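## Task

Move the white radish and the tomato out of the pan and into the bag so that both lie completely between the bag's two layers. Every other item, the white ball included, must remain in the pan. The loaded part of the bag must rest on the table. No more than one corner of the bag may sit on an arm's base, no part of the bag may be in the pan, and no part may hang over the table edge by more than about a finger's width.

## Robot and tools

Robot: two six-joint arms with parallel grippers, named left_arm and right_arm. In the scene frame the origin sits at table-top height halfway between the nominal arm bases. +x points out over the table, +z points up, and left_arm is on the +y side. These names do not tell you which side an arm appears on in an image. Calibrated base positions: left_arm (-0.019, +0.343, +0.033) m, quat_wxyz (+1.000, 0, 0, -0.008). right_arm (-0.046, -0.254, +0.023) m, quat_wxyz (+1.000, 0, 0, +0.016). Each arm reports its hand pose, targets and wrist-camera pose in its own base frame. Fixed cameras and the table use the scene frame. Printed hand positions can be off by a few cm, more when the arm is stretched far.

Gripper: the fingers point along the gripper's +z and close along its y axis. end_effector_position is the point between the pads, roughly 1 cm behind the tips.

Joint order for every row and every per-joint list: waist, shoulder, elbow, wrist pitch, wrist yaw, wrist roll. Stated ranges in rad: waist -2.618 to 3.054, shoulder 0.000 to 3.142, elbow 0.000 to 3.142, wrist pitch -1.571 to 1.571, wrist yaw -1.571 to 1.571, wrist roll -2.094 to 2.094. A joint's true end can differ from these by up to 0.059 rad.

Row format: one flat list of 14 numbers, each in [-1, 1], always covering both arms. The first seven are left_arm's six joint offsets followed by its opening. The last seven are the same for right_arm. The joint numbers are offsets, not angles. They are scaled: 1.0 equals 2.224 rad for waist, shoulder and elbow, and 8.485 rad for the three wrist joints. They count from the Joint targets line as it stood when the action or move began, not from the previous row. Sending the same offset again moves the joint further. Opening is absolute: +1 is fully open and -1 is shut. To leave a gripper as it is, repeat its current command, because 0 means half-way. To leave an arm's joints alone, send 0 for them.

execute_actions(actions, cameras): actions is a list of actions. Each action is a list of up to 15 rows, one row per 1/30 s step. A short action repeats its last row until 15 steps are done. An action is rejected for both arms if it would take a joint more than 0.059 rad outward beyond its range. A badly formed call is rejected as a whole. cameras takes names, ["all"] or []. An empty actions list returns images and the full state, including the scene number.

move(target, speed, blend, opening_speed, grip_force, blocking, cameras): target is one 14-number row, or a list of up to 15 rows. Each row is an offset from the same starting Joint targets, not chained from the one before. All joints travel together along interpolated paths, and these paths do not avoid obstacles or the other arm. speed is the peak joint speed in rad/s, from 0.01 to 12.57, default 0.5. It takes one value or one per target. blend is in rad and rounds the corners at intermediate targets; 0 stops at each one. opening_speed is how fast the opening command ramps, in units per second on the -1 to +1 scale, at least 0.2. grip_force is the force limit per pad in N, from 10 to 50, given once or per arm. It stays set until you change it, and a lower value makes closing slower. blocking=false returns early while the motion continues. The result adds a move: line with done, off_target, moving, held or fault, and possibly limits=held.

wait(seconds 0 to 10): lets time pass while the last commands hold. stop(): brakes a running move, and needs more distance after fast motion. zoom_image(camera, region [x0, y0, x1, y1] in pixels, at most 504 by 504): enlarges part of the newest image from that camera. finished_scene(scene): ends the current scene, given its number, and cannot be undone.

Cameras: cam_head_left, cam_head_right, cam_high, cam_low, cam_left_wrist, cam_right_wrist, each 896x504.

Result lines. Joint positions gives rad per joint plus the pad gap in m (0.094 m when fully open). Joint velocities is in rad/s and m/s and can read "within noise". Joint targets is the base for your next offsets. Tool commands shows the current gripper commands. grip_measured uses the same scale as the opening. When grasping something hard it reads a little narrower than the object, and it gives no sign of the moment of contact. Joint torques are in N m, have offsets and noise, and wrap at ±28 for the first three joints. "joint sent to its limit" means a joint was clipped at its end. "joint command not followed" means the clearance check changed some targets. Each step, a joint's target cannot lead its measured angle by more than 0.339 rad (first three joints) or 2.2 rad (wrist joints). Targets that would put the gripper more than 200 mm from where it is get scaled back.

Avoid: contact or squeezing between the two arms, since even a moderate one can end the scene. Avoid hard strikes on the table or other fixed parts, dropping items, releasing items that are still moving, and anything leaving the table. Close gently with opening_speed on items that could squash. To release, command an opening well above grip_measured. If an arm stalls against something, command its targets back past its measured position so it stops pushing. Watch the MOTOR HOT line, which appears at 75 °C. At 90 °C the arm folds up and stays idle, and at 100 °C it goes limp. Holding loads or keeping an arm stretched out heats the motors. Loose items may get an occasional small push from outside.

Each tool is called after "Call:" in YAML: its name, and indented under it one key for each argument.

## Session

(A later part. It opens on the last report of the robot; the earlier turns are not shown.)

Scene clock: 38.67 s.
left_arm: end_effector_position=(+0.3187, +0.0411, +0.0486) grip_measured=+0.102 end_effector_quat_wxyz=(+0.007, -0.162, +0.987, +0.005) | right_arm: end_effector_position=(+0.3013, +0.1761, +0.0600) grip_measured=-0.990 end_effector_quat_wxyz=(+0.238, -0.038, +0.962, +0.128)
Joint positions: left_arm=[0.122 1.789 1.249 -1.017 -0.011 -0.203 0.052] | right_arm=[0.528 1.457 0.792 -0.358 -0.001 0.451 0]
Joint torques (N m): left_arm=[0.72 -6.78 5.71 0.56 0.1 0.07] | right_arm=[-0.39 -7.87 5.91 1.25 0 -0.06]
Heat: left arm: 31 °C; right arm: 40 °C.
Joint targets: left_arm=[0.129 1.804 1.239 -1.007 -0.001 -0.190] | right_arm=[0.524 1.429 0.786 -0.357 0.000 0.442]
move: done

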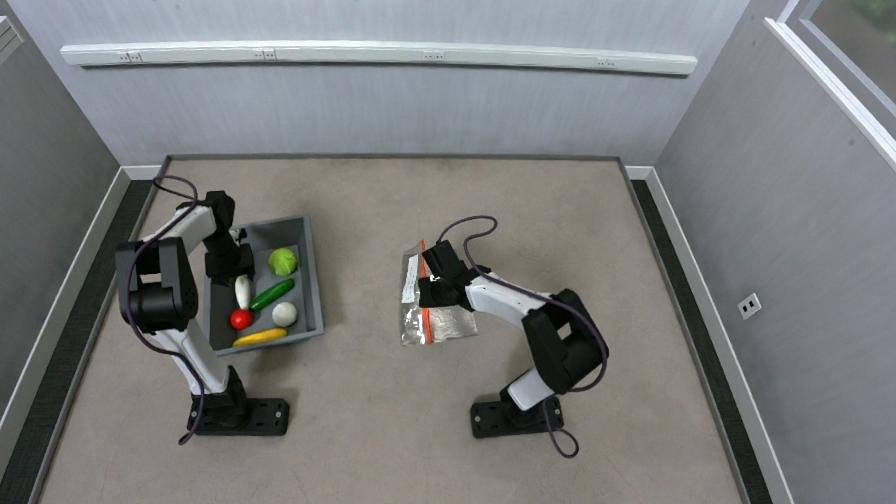

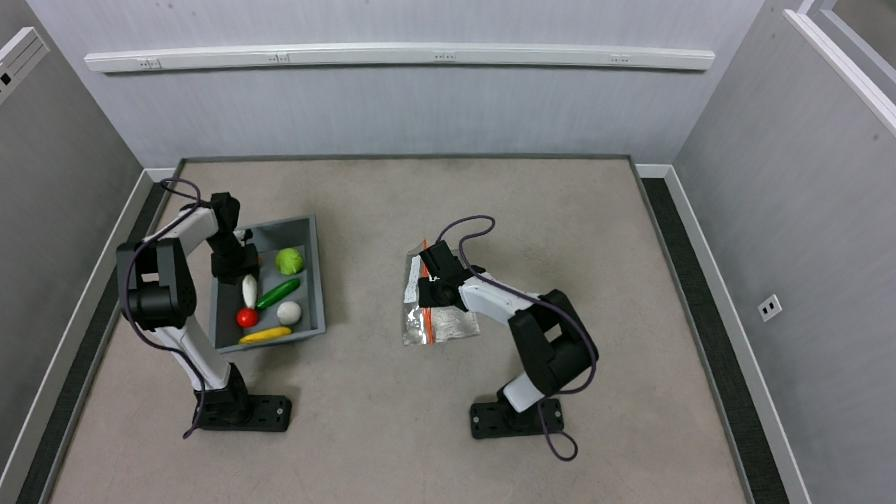

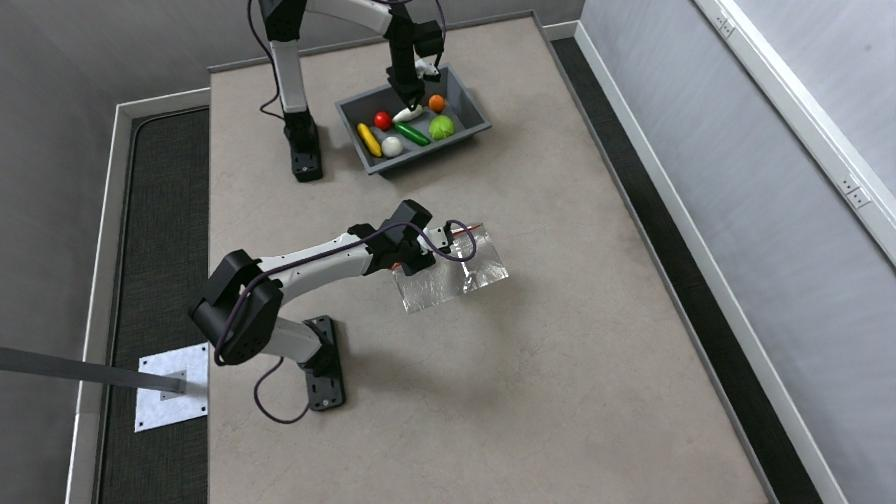

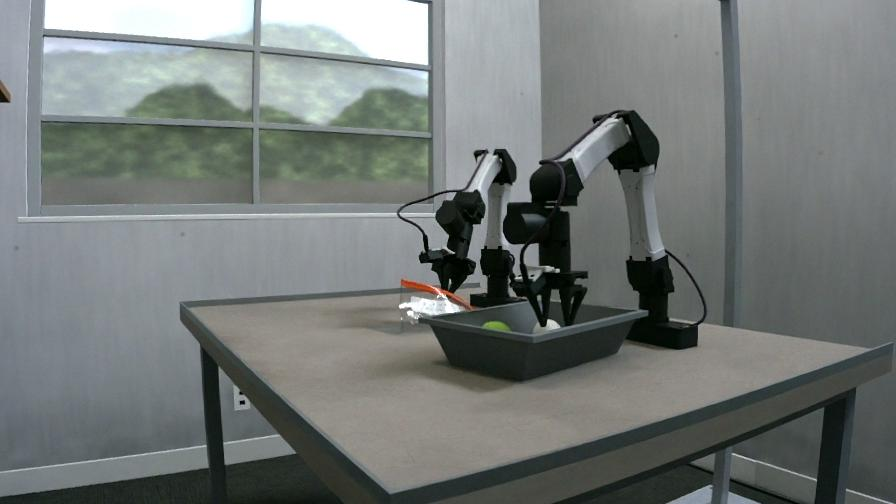

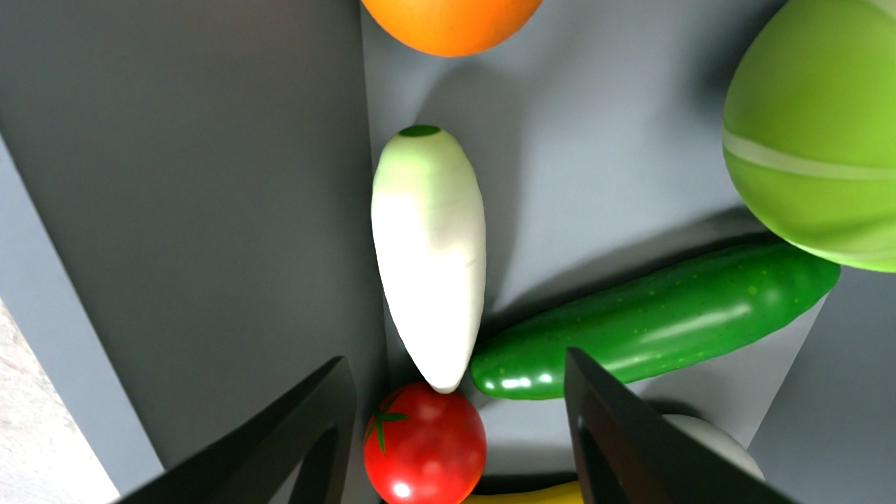

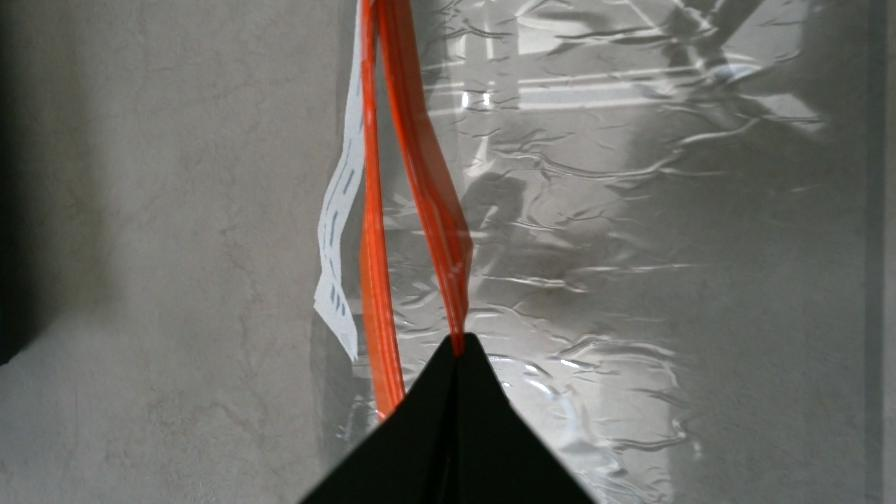

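Call:
move:
  target: [0.0124,0.0286,-0.0502,0.0208,0,0.0032,-0.04,0.1432,0.2801,0.2696,-0.0208,0,0.0375,-1]
  speed: 0.35
  cameras: ["all"]

Call:
zoom_image:
  camera: "cam_low"
  region: [370, 250, 570, 370]

Call:
zoom_image:
  camera: "cam_head_left"
  region: [290, 200, 500, 380]

Scene clock: 41.87 s.
left_arm: end_effector_position=(+0.3181, +0.0498, +0.0047) grip_measured=-0.038 end_effector_quat_wxyz=(+0.009, -0.162, +0.987, +0.005) | right_arm: end_effector_position=(+0.3026, +0.3382, +0.0091) grip_measured=-0.990 end_effector_quat_wxyz=(+0.124, -0.043, +0.983, +0.128)
Joint positions: left_arm=[0.149 1.85 1.138 -0.841 -0.011 -0.176 0.045] | right_arm=[0.841 2.038 1.356 -0.532 -0.001 0.753 0]
Joint torques (N m): left_arm=[0.79 -6.72 5.26 0.56 0.08 0.07] | right_arm=[0.2 -8.8 8.92 0.88 0.01 0.1]
Heat: left arm: 30 °C; right arm: 40 °C.
Joint targets: left_arm=[0.156 1.867 1.127 -0.830 -0.001 -0.163] | right_arm=[0.842 2.052 1.386 -0.533 0.000 0.760]
move: done

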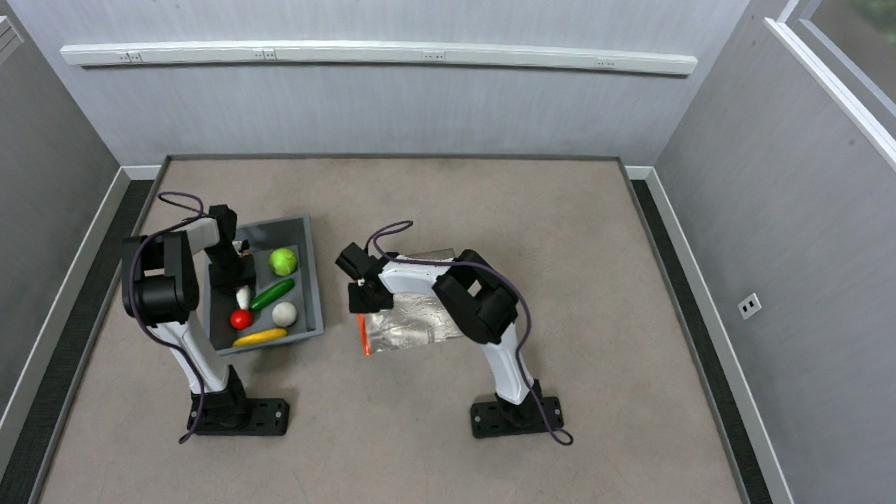

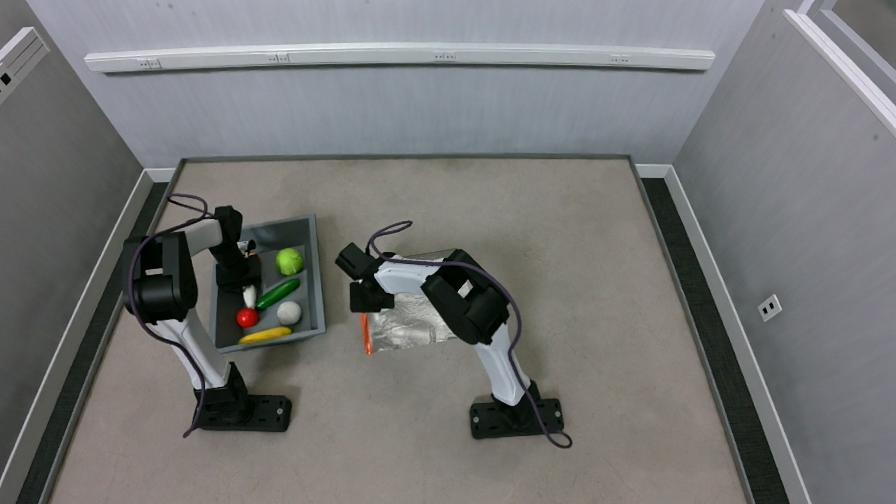

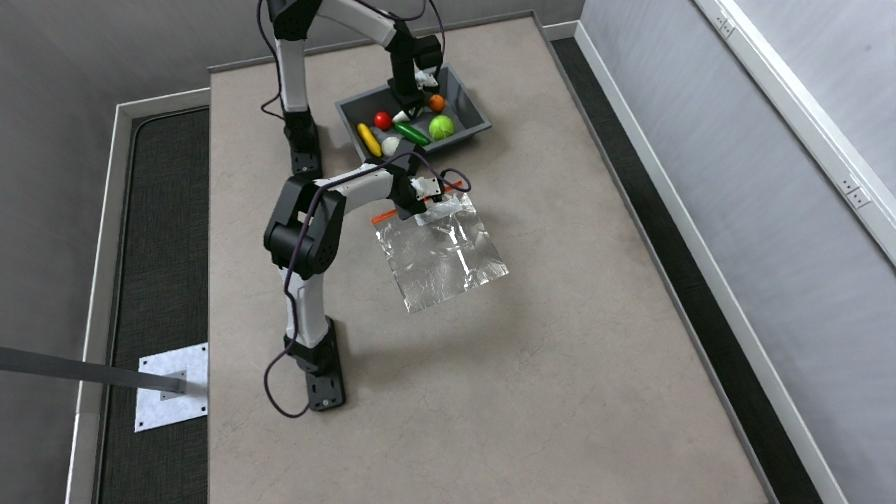

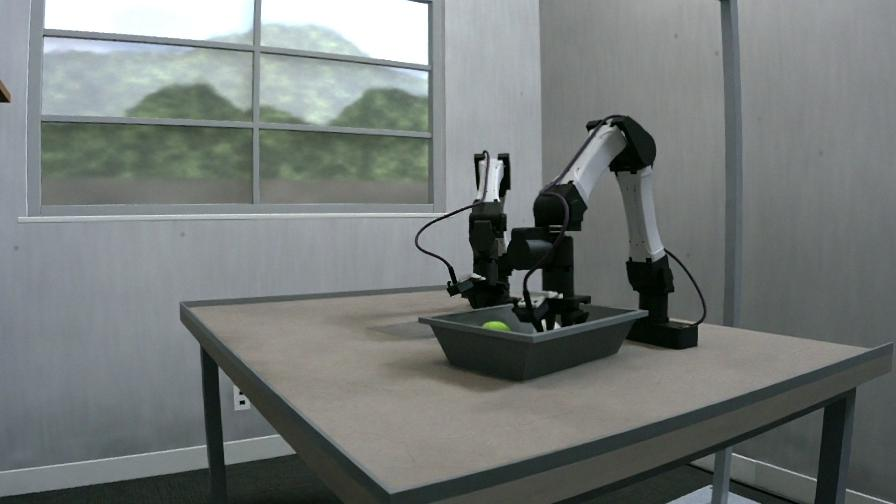

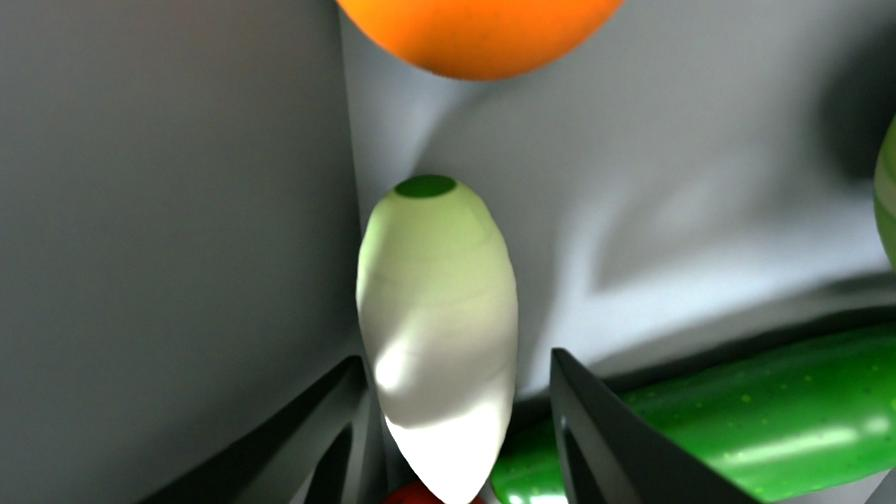

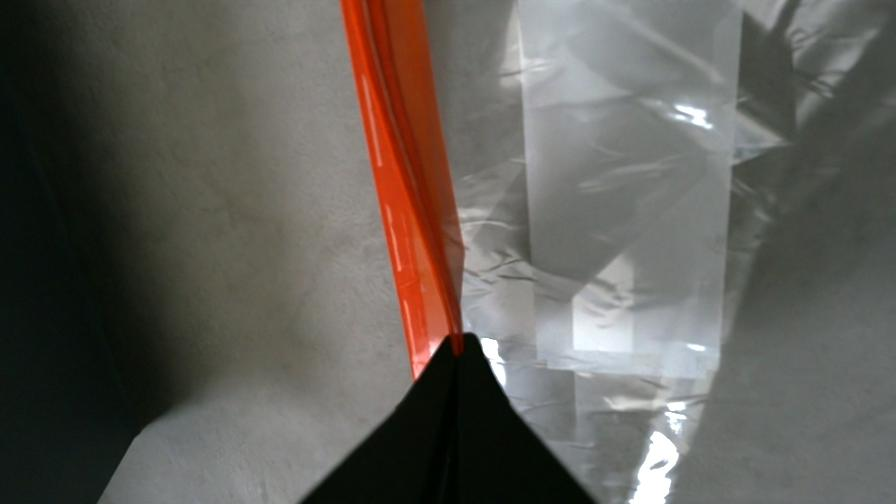

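Scaled by 2.520 from the camera's 896x504 image, which has a finer 1280x720 frame.

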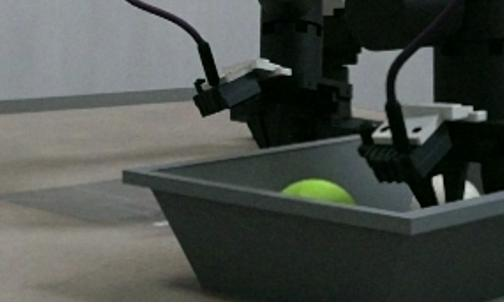

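Scaled by 2.400 from the camera's 896x504 image, which has a finer 1280x720 frame.

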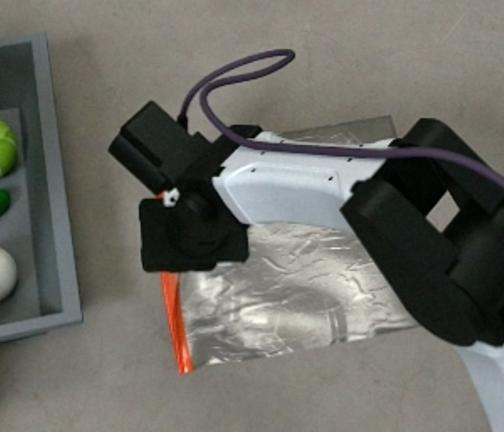

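Call:
move:
  target:
    - [0,0.006,-0.0112,0.0046,0,0,-0.04,0,0,0,0,0,0,-1]
    - [0,0.006,-0.0112,0.0046,0,0,-0.5,0,0,0,0,0,0,-1]
  speed: 0.1
  opening_speed: 0.4
  grip_force: [25,50]
  cameras: ["cam_left_wrist"]

Scene clock: 44.67 s.
left_arm: end_effector_position=(+0.3171, +0.0497, -0.0047) grip_measured=-0.326 end_effector_quat_wxyz=(+0.010, -0.162, +0.987, +0.005) | right_arm: end_effector_position=(+0.3026, +0.3382, +0.0091) grip_measured=-0.990 end_effector_quat_wxyz=(+0.124, -0.043, +0.983, +0.128)
Joint positions: left_arm=[0.149 1.863 1.113 -0.801 -0.011 -0.176 0.032] | right_arm=[0.841 2.038 1.356 -0.532 -0.001 0.753 0]
Joint torques (N m): left_arm=[0.73 -6.74 5.12 0.57 0.09 0.06] | right_arm=[0.23 -8.8 8.92 0.88 0.02 0.11]
Heat: left arm: 30 °C; right arm: 39 °C.
Joint targets: left_arm=[0.156 1.880 1.102 -0.791 -0.001 -0.163] | right_arm=[0.842 2.052 1.386 -0.533 0.000 0.760]
grip_force (N): 25, 50
move: done
Images, in order (width x height): cam_left_wrist 896x504.

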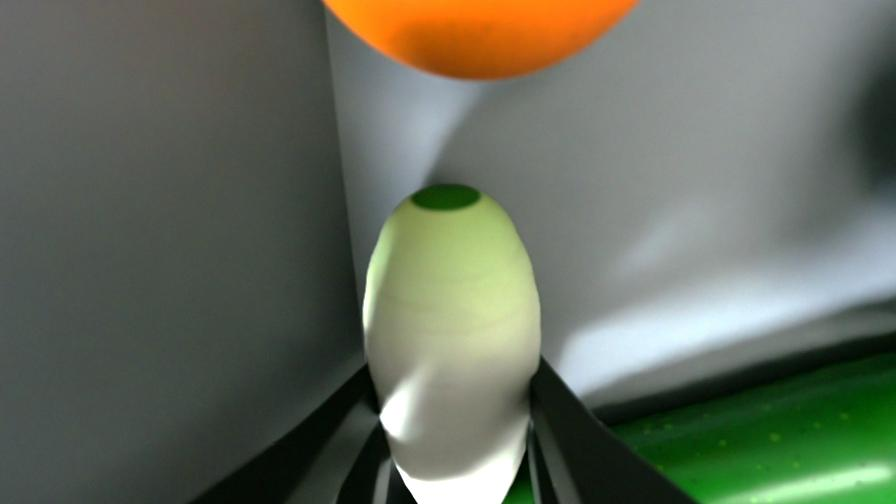

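Call:
move:
  target: [0,-0.0595,0.1906,-0.0658,0,0,-0.5,-0.0231,-0.1055,-0.1545,0.0363,0,-0.0234,-1]
  speed: 0.3
  cameras: ["all"]

Call:
zoom_image:
  camera: "cam_low"
  region: [370, 250, 570, 370]

Call:
zoom_image:
  camera: "cam_high"
  region: [330, 80, 530, 310]

Call:
zoom_image:
  camera: "cam_head_left"
  region: [290, 200, 500, 380]

Scene clock: 48.53 s.
left_arm: end_effector_position=(+0.3134, +0.0491, +0.1188) grip_measured=-0.329 end_effector_quat_wxyz=(-0.014, -0.162, +0.987, +0.006) | right_arm: end_effector_position=(+0.2996, +0.3071, +0.0128) grip_measured=-0.990 end_effector_quat_wxyz=(+0.196, -0.110, +0.961, +0.160)
Joint positions: left_arm=[0.149 1.77 1.508 -1.338 -0.011 -0.175 0.032] | right_arm=[0.797 1.863 1.047 -0.243 -0.001 0.57 0]
Joint torques (N m): left_arm=[0.7 -9.57 8.72 0.19 0.09 0.07] | right_arm=[-0.69 -12.49 5.57 1.33 0 -0.07]
Heat: left arm: 30 °C; right arm: 40 °C.
Joint targets: left_arm=[0.156 1.748 1.526 -1.350 -0.001 -0.163] | right_arm=[0.791 1.817 1.042 -0.225 0.000 0.562]
grip_force (N): 25, 50
move: off_target (right_arm); right_arm: the shoulder is farthest, 0.046 rad from its target

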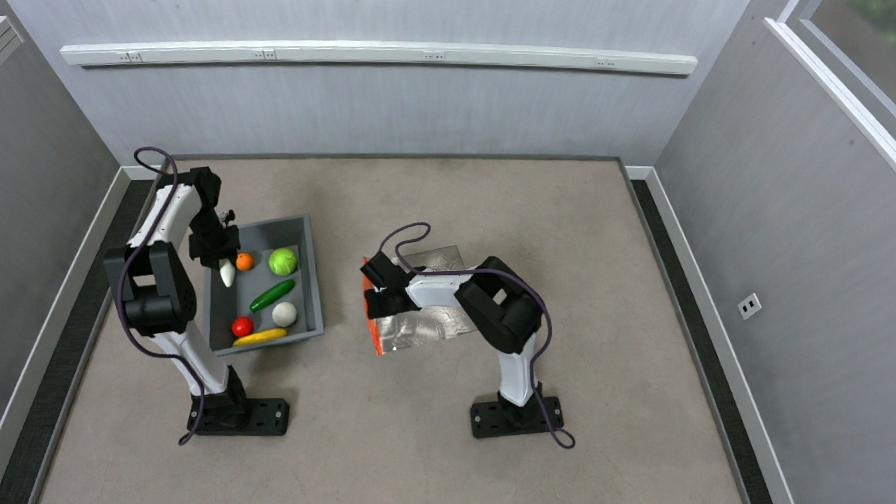

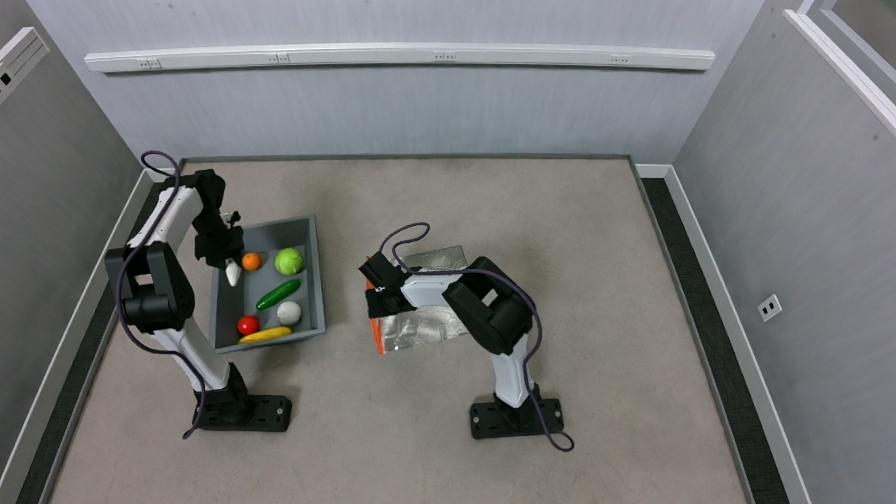

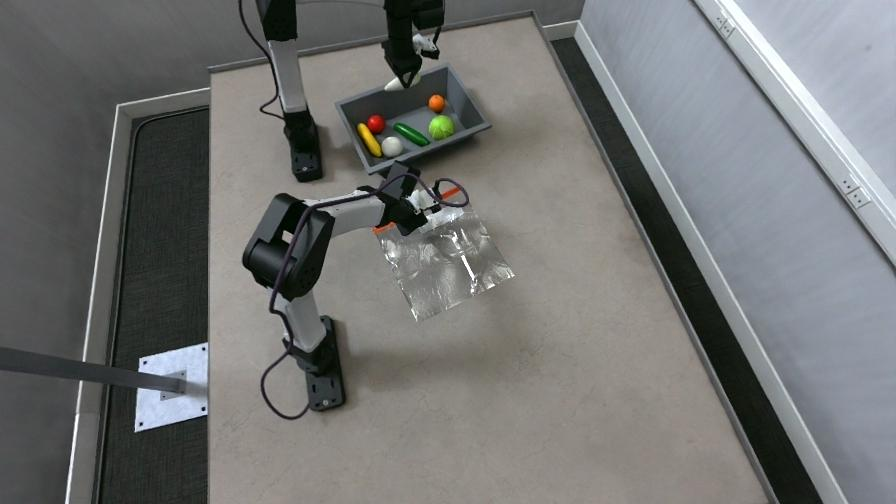

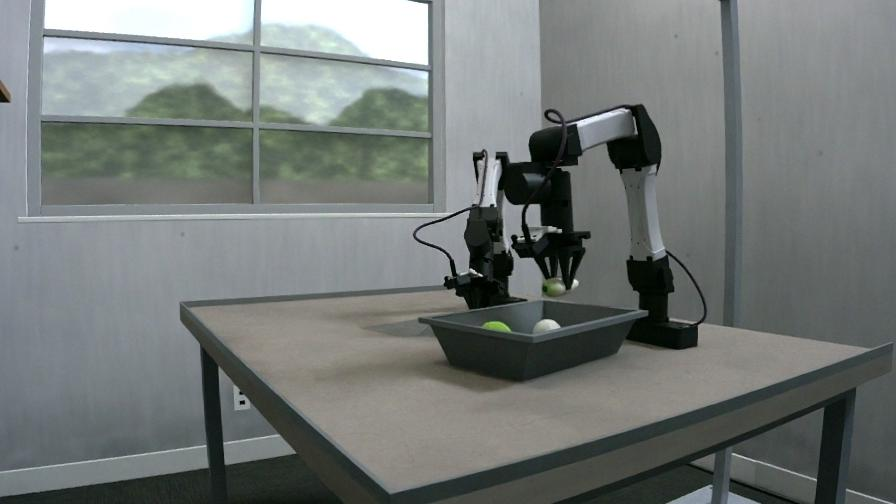

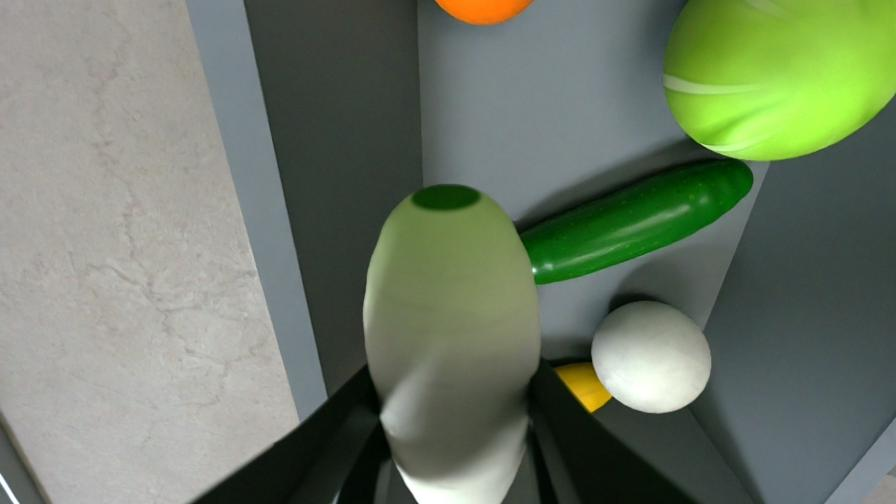

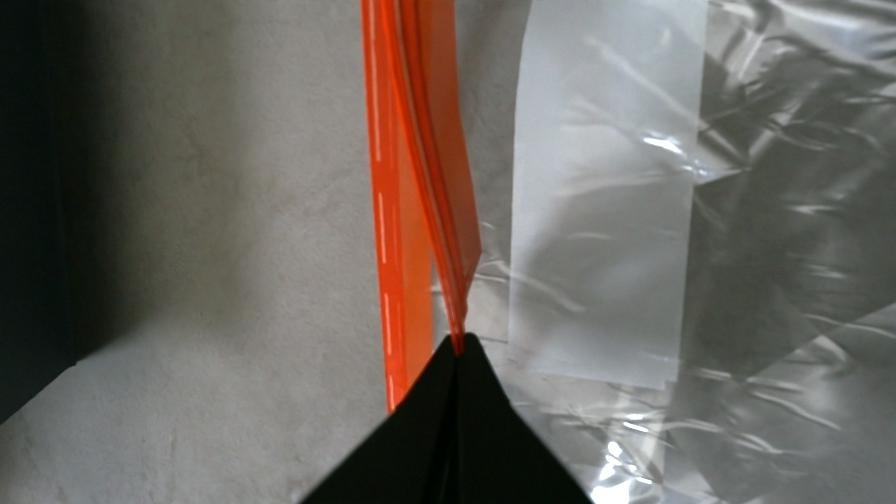

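Scaled by 2.520 from the camera's 896x504 image, which has a finer 1280x720 frame.

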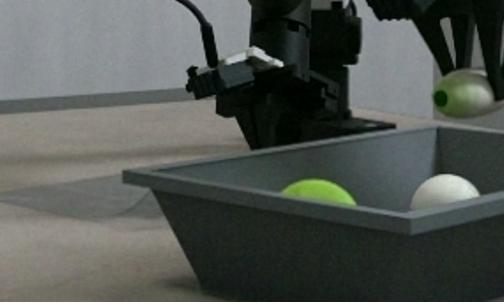

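Scaled by 2.191 from the camera's 896x504 image, which has a finer 1280x720 frame.

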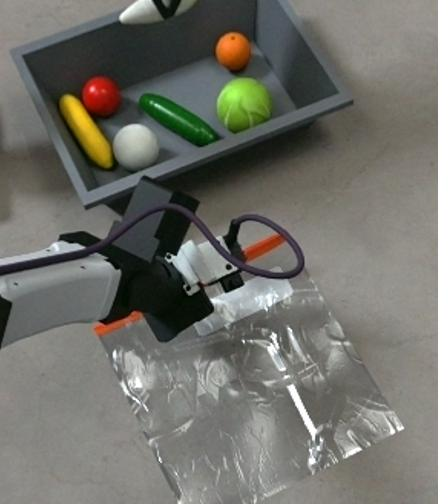

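Scaled by 2.400 from the camera's 896x504 image, which has a finer 1280x720 frame.

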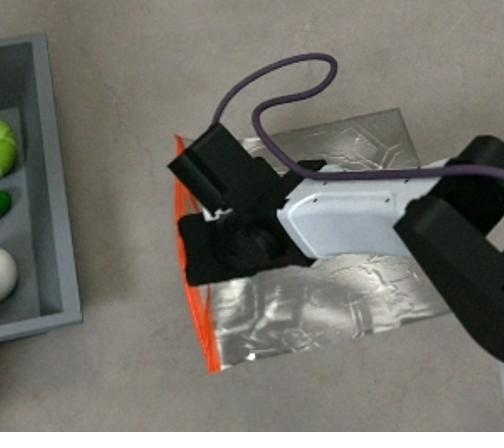

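Call:
move:
  target: [-0.3258,0.0027,0.016,-0.0033,0,-0.0674,-0.5,-0.0384,-0.0669,-0.0543,-0.0033,0,-0.01,-1]
  speed: 0.4
  cameras: ["all"]

Call:
zoom_image:
  camera: "cam_low"
  region: [370, 250, 570, 370]

Call:
zoom_image:
  camera: "cam_high"
  region: [330, 80, 530, 310]

Call:
zoom_image:
  camera: "cam_head_left"
  region: [290, 200, 500, 380]

Scene clock: 52.10 s.
left_arm: end_effector_position=(+0.2692, -0.1701, +0.1271) grip_measured=-0.329 end_effector_quat_wxyz=(-0.007, -0.076, +0.997, +0.011) | right_arm: end_effector_position=(+0.3018, +0.2604, +0.0314) grip_measured=-0.990 end_effector_quat_wxyz=(+0.218, -0.109, +0.958, +0.149)
Joint positions: left_arm=[-0.569 1.77 1.541 -1.366 -0.01 -0.722 0.032] | right_arm=[0.712 1.708 0.926 -0.254 -0.001 0.485 0]
Joint torques (N m): left_arm=[0.23 -9.06 8.99 0.2 0.04 -0.15] | right_arm=[-0.54 -10.78 5.68 1.19 0 -0.05]
Heat: left arm: 31 °C; right arm: 40 °C.
Joint targets: left_arm=[-0.569 1.754 1.562 -1.378 -0.001 -0.735] | right_arm=[0.706 1.668 0.921 -0.253 0.000 0.477]
grip_force (N): 25, 50
move: off_target (right_arm); right_arm: the shoulder is farthest, 0.040 rad from its target

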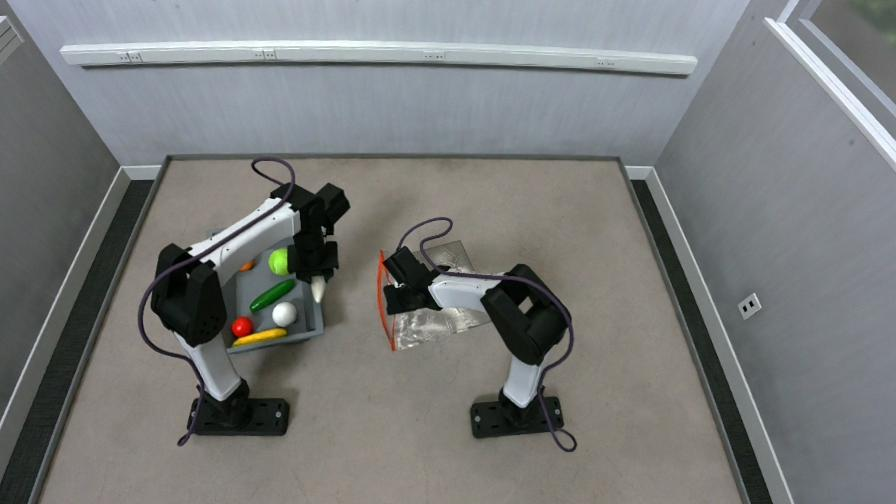

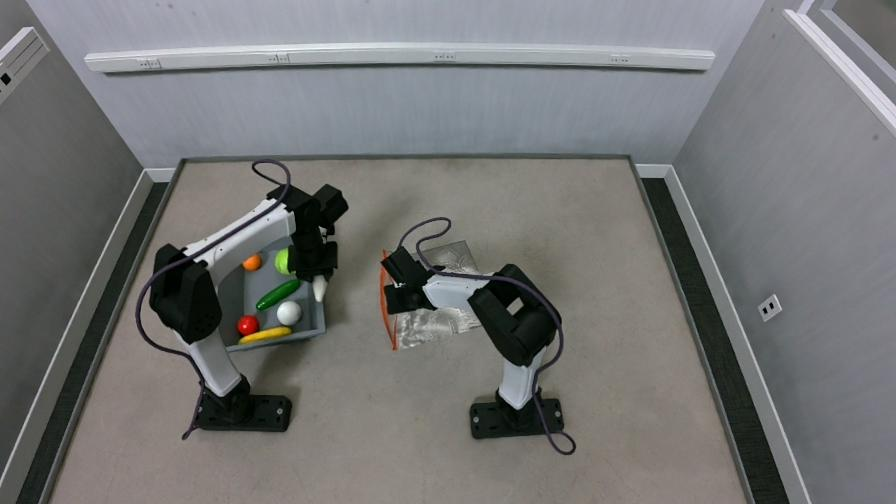

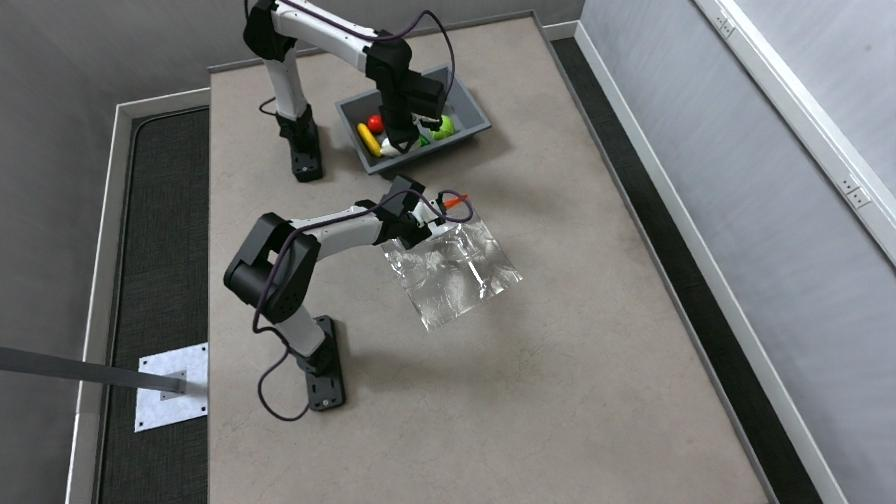

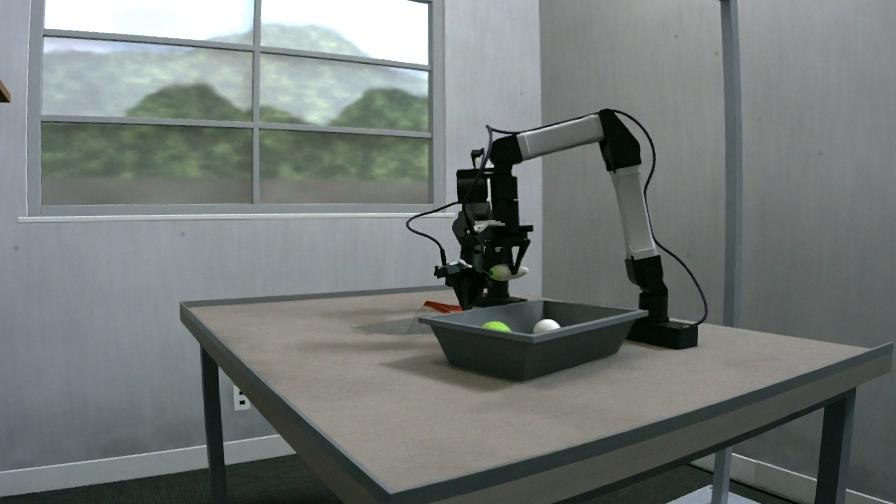

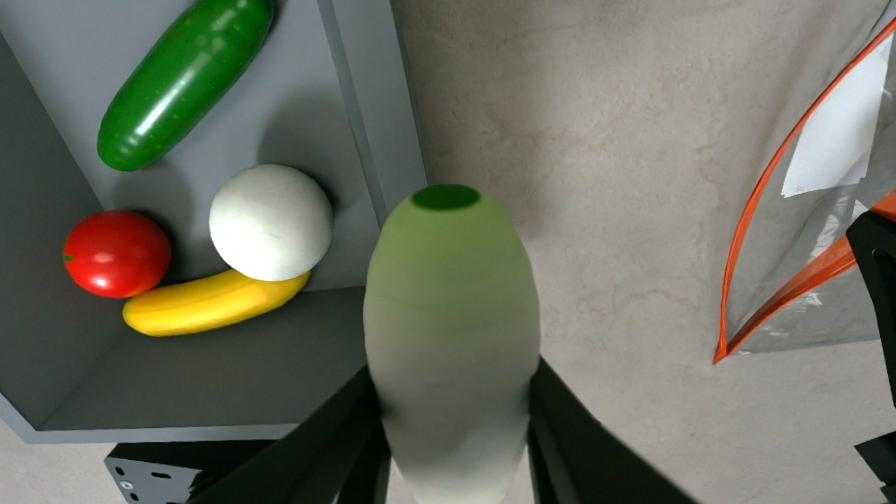

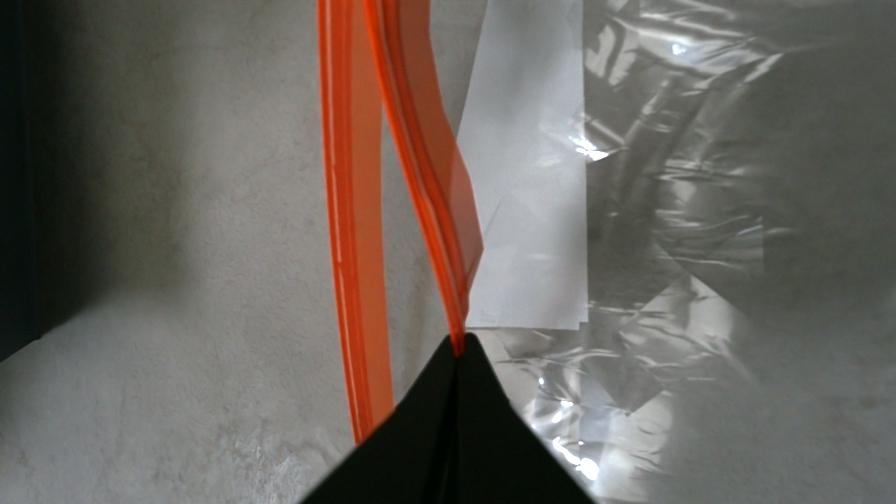

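Scaled by 2.520 from the camera's 896x504 image, which has a finer 1280x720 frame.

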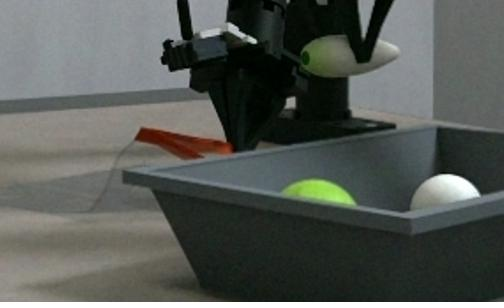

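Scaled by 2.191 from the camera's 896x504 image, which has a finer 1280x720 frame.

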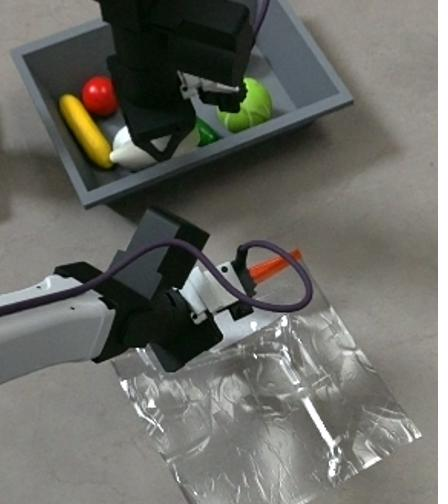

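Scaled by 2.400 from the camera's 896x504 image, which has a finer 1280x720 frame.

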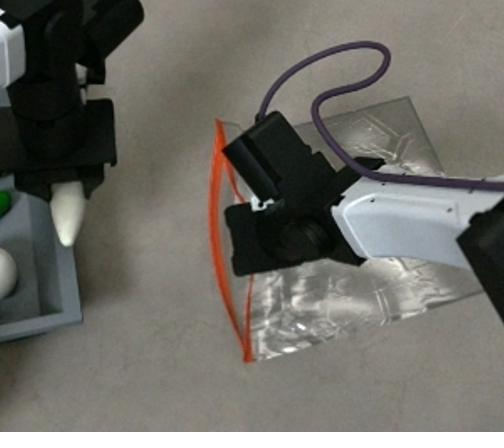

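Call:
move:
  target: [-0.0994,0.1187,0.0499,0.018,0,-0.026,-0.5,0,0,0,0,0,0,-1]
  speed: 0.3
  cameras: ["cam_head_left","cam_high","cam_low","cam_left_wrist","cam_right_wrist"]

Call:
zoom_image:
  camera: "cam_head_left"
  region: [290, 200, 500, 380]

Call:
zoom_image:
  camera: "cam_low"
  region: [370, 220, 570, 370]

Scene clock: 55.80 s.
left_arm: end_effector_position=(+0.2669, -0.2668, +0.0771) grip_measured=-0.329 end_effector_quat_wxyz=(-0.002, -0.076, +0.997, +0.009) | right_arm: end_effector_position=(+0.3018, +0.2604, +0.0314) grip_measured=-0.990 end_effector_quat_wxyz=(+0.218, -0.109, +0.958, +0.149)
Joint positions: left_arm=[-0.789 2.004 1.652 -1.235 -0.009 -0.942 0.032] | right_arm=[0.712 1.708 0.926 -0.254 -0.001 0.485 0]
Joint torques (N m): left_arm=[0.21 -8.75 8.98 0.47 0.02 -0.19] | right_arm=[-0.58 -10.78 5.68 1.19 0.01 -0.06]
Heat: left arm: 31 °C; right arm: 41 °C.
Joint targets: left_arm=[-0.789 2.018 1.673 -1.225 -0.001 -0.956] | right_arm=[0.706 1.668 0.921 -0.253 0.000 0.477]
grip_force (N): 25, 50
move: off_target (right_arm); right_arm: the shoulder is farthest, 0.040 rad from its target
Images, in order (width x height): cam_head_left 896x504, cam_high 896x504, cam_low 896x504, cam_left_wrist 896x504, cam_right_wrist 896x504.

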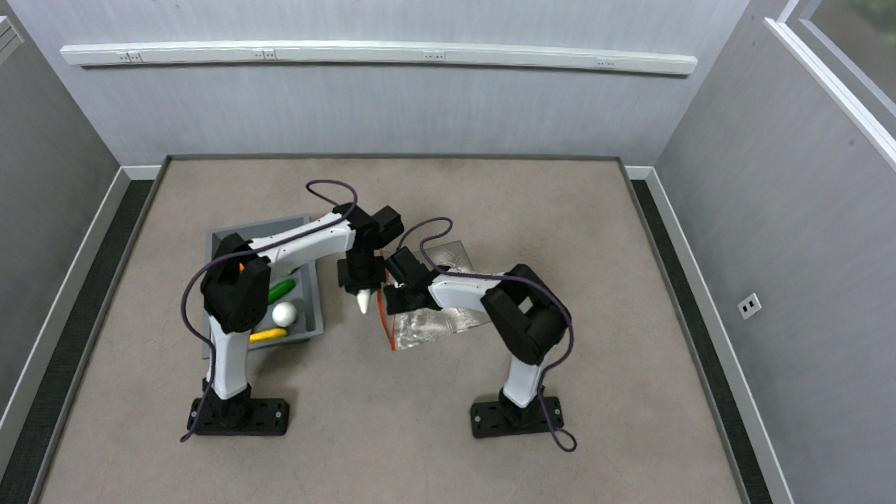

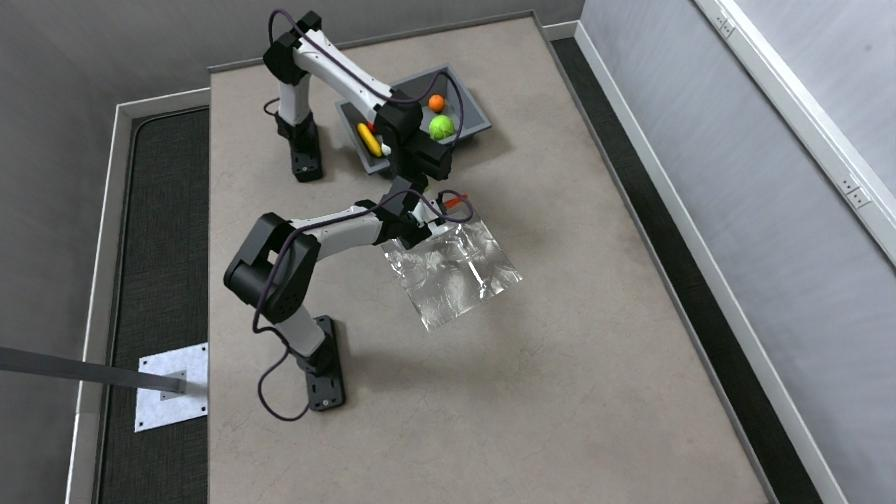

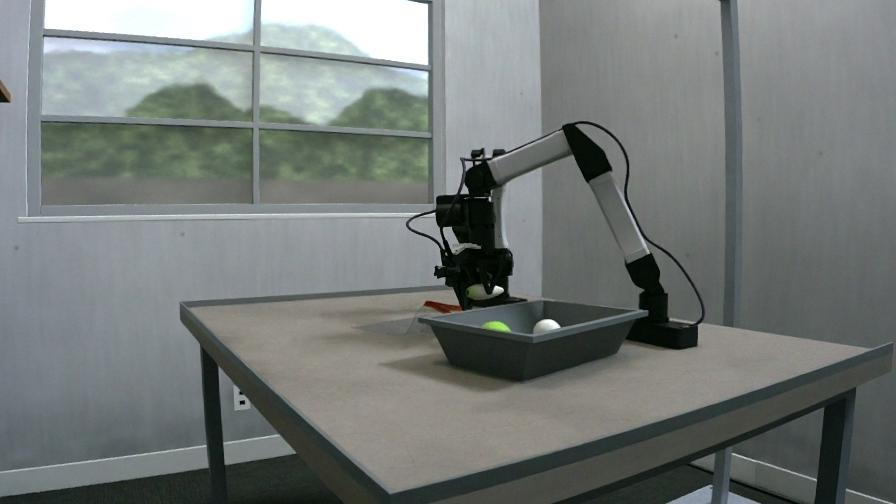

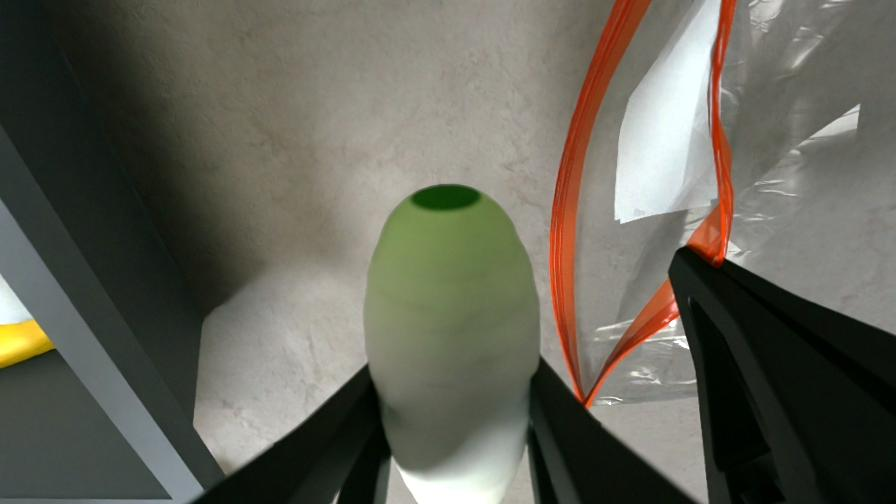

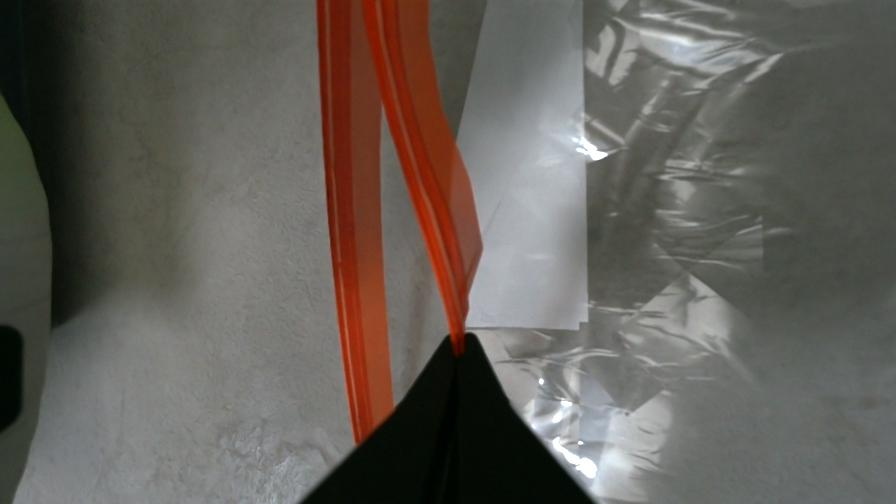

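Scaled by 2.400 from the camera's 896x504 image, which has a finer 1280x720 frame.

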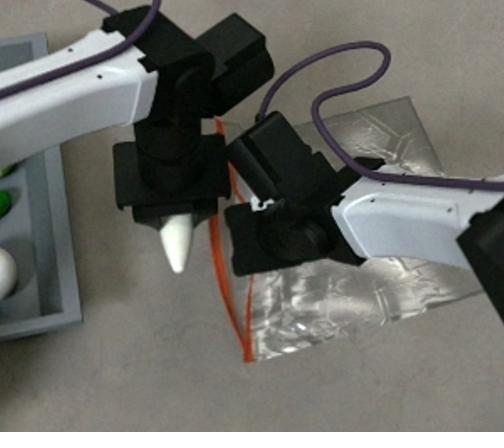

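Scaled by 2.520 from the camera's 896x504 image, which has a finer 1280x720 frame.

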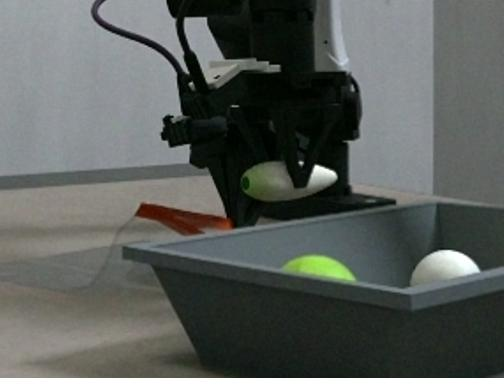

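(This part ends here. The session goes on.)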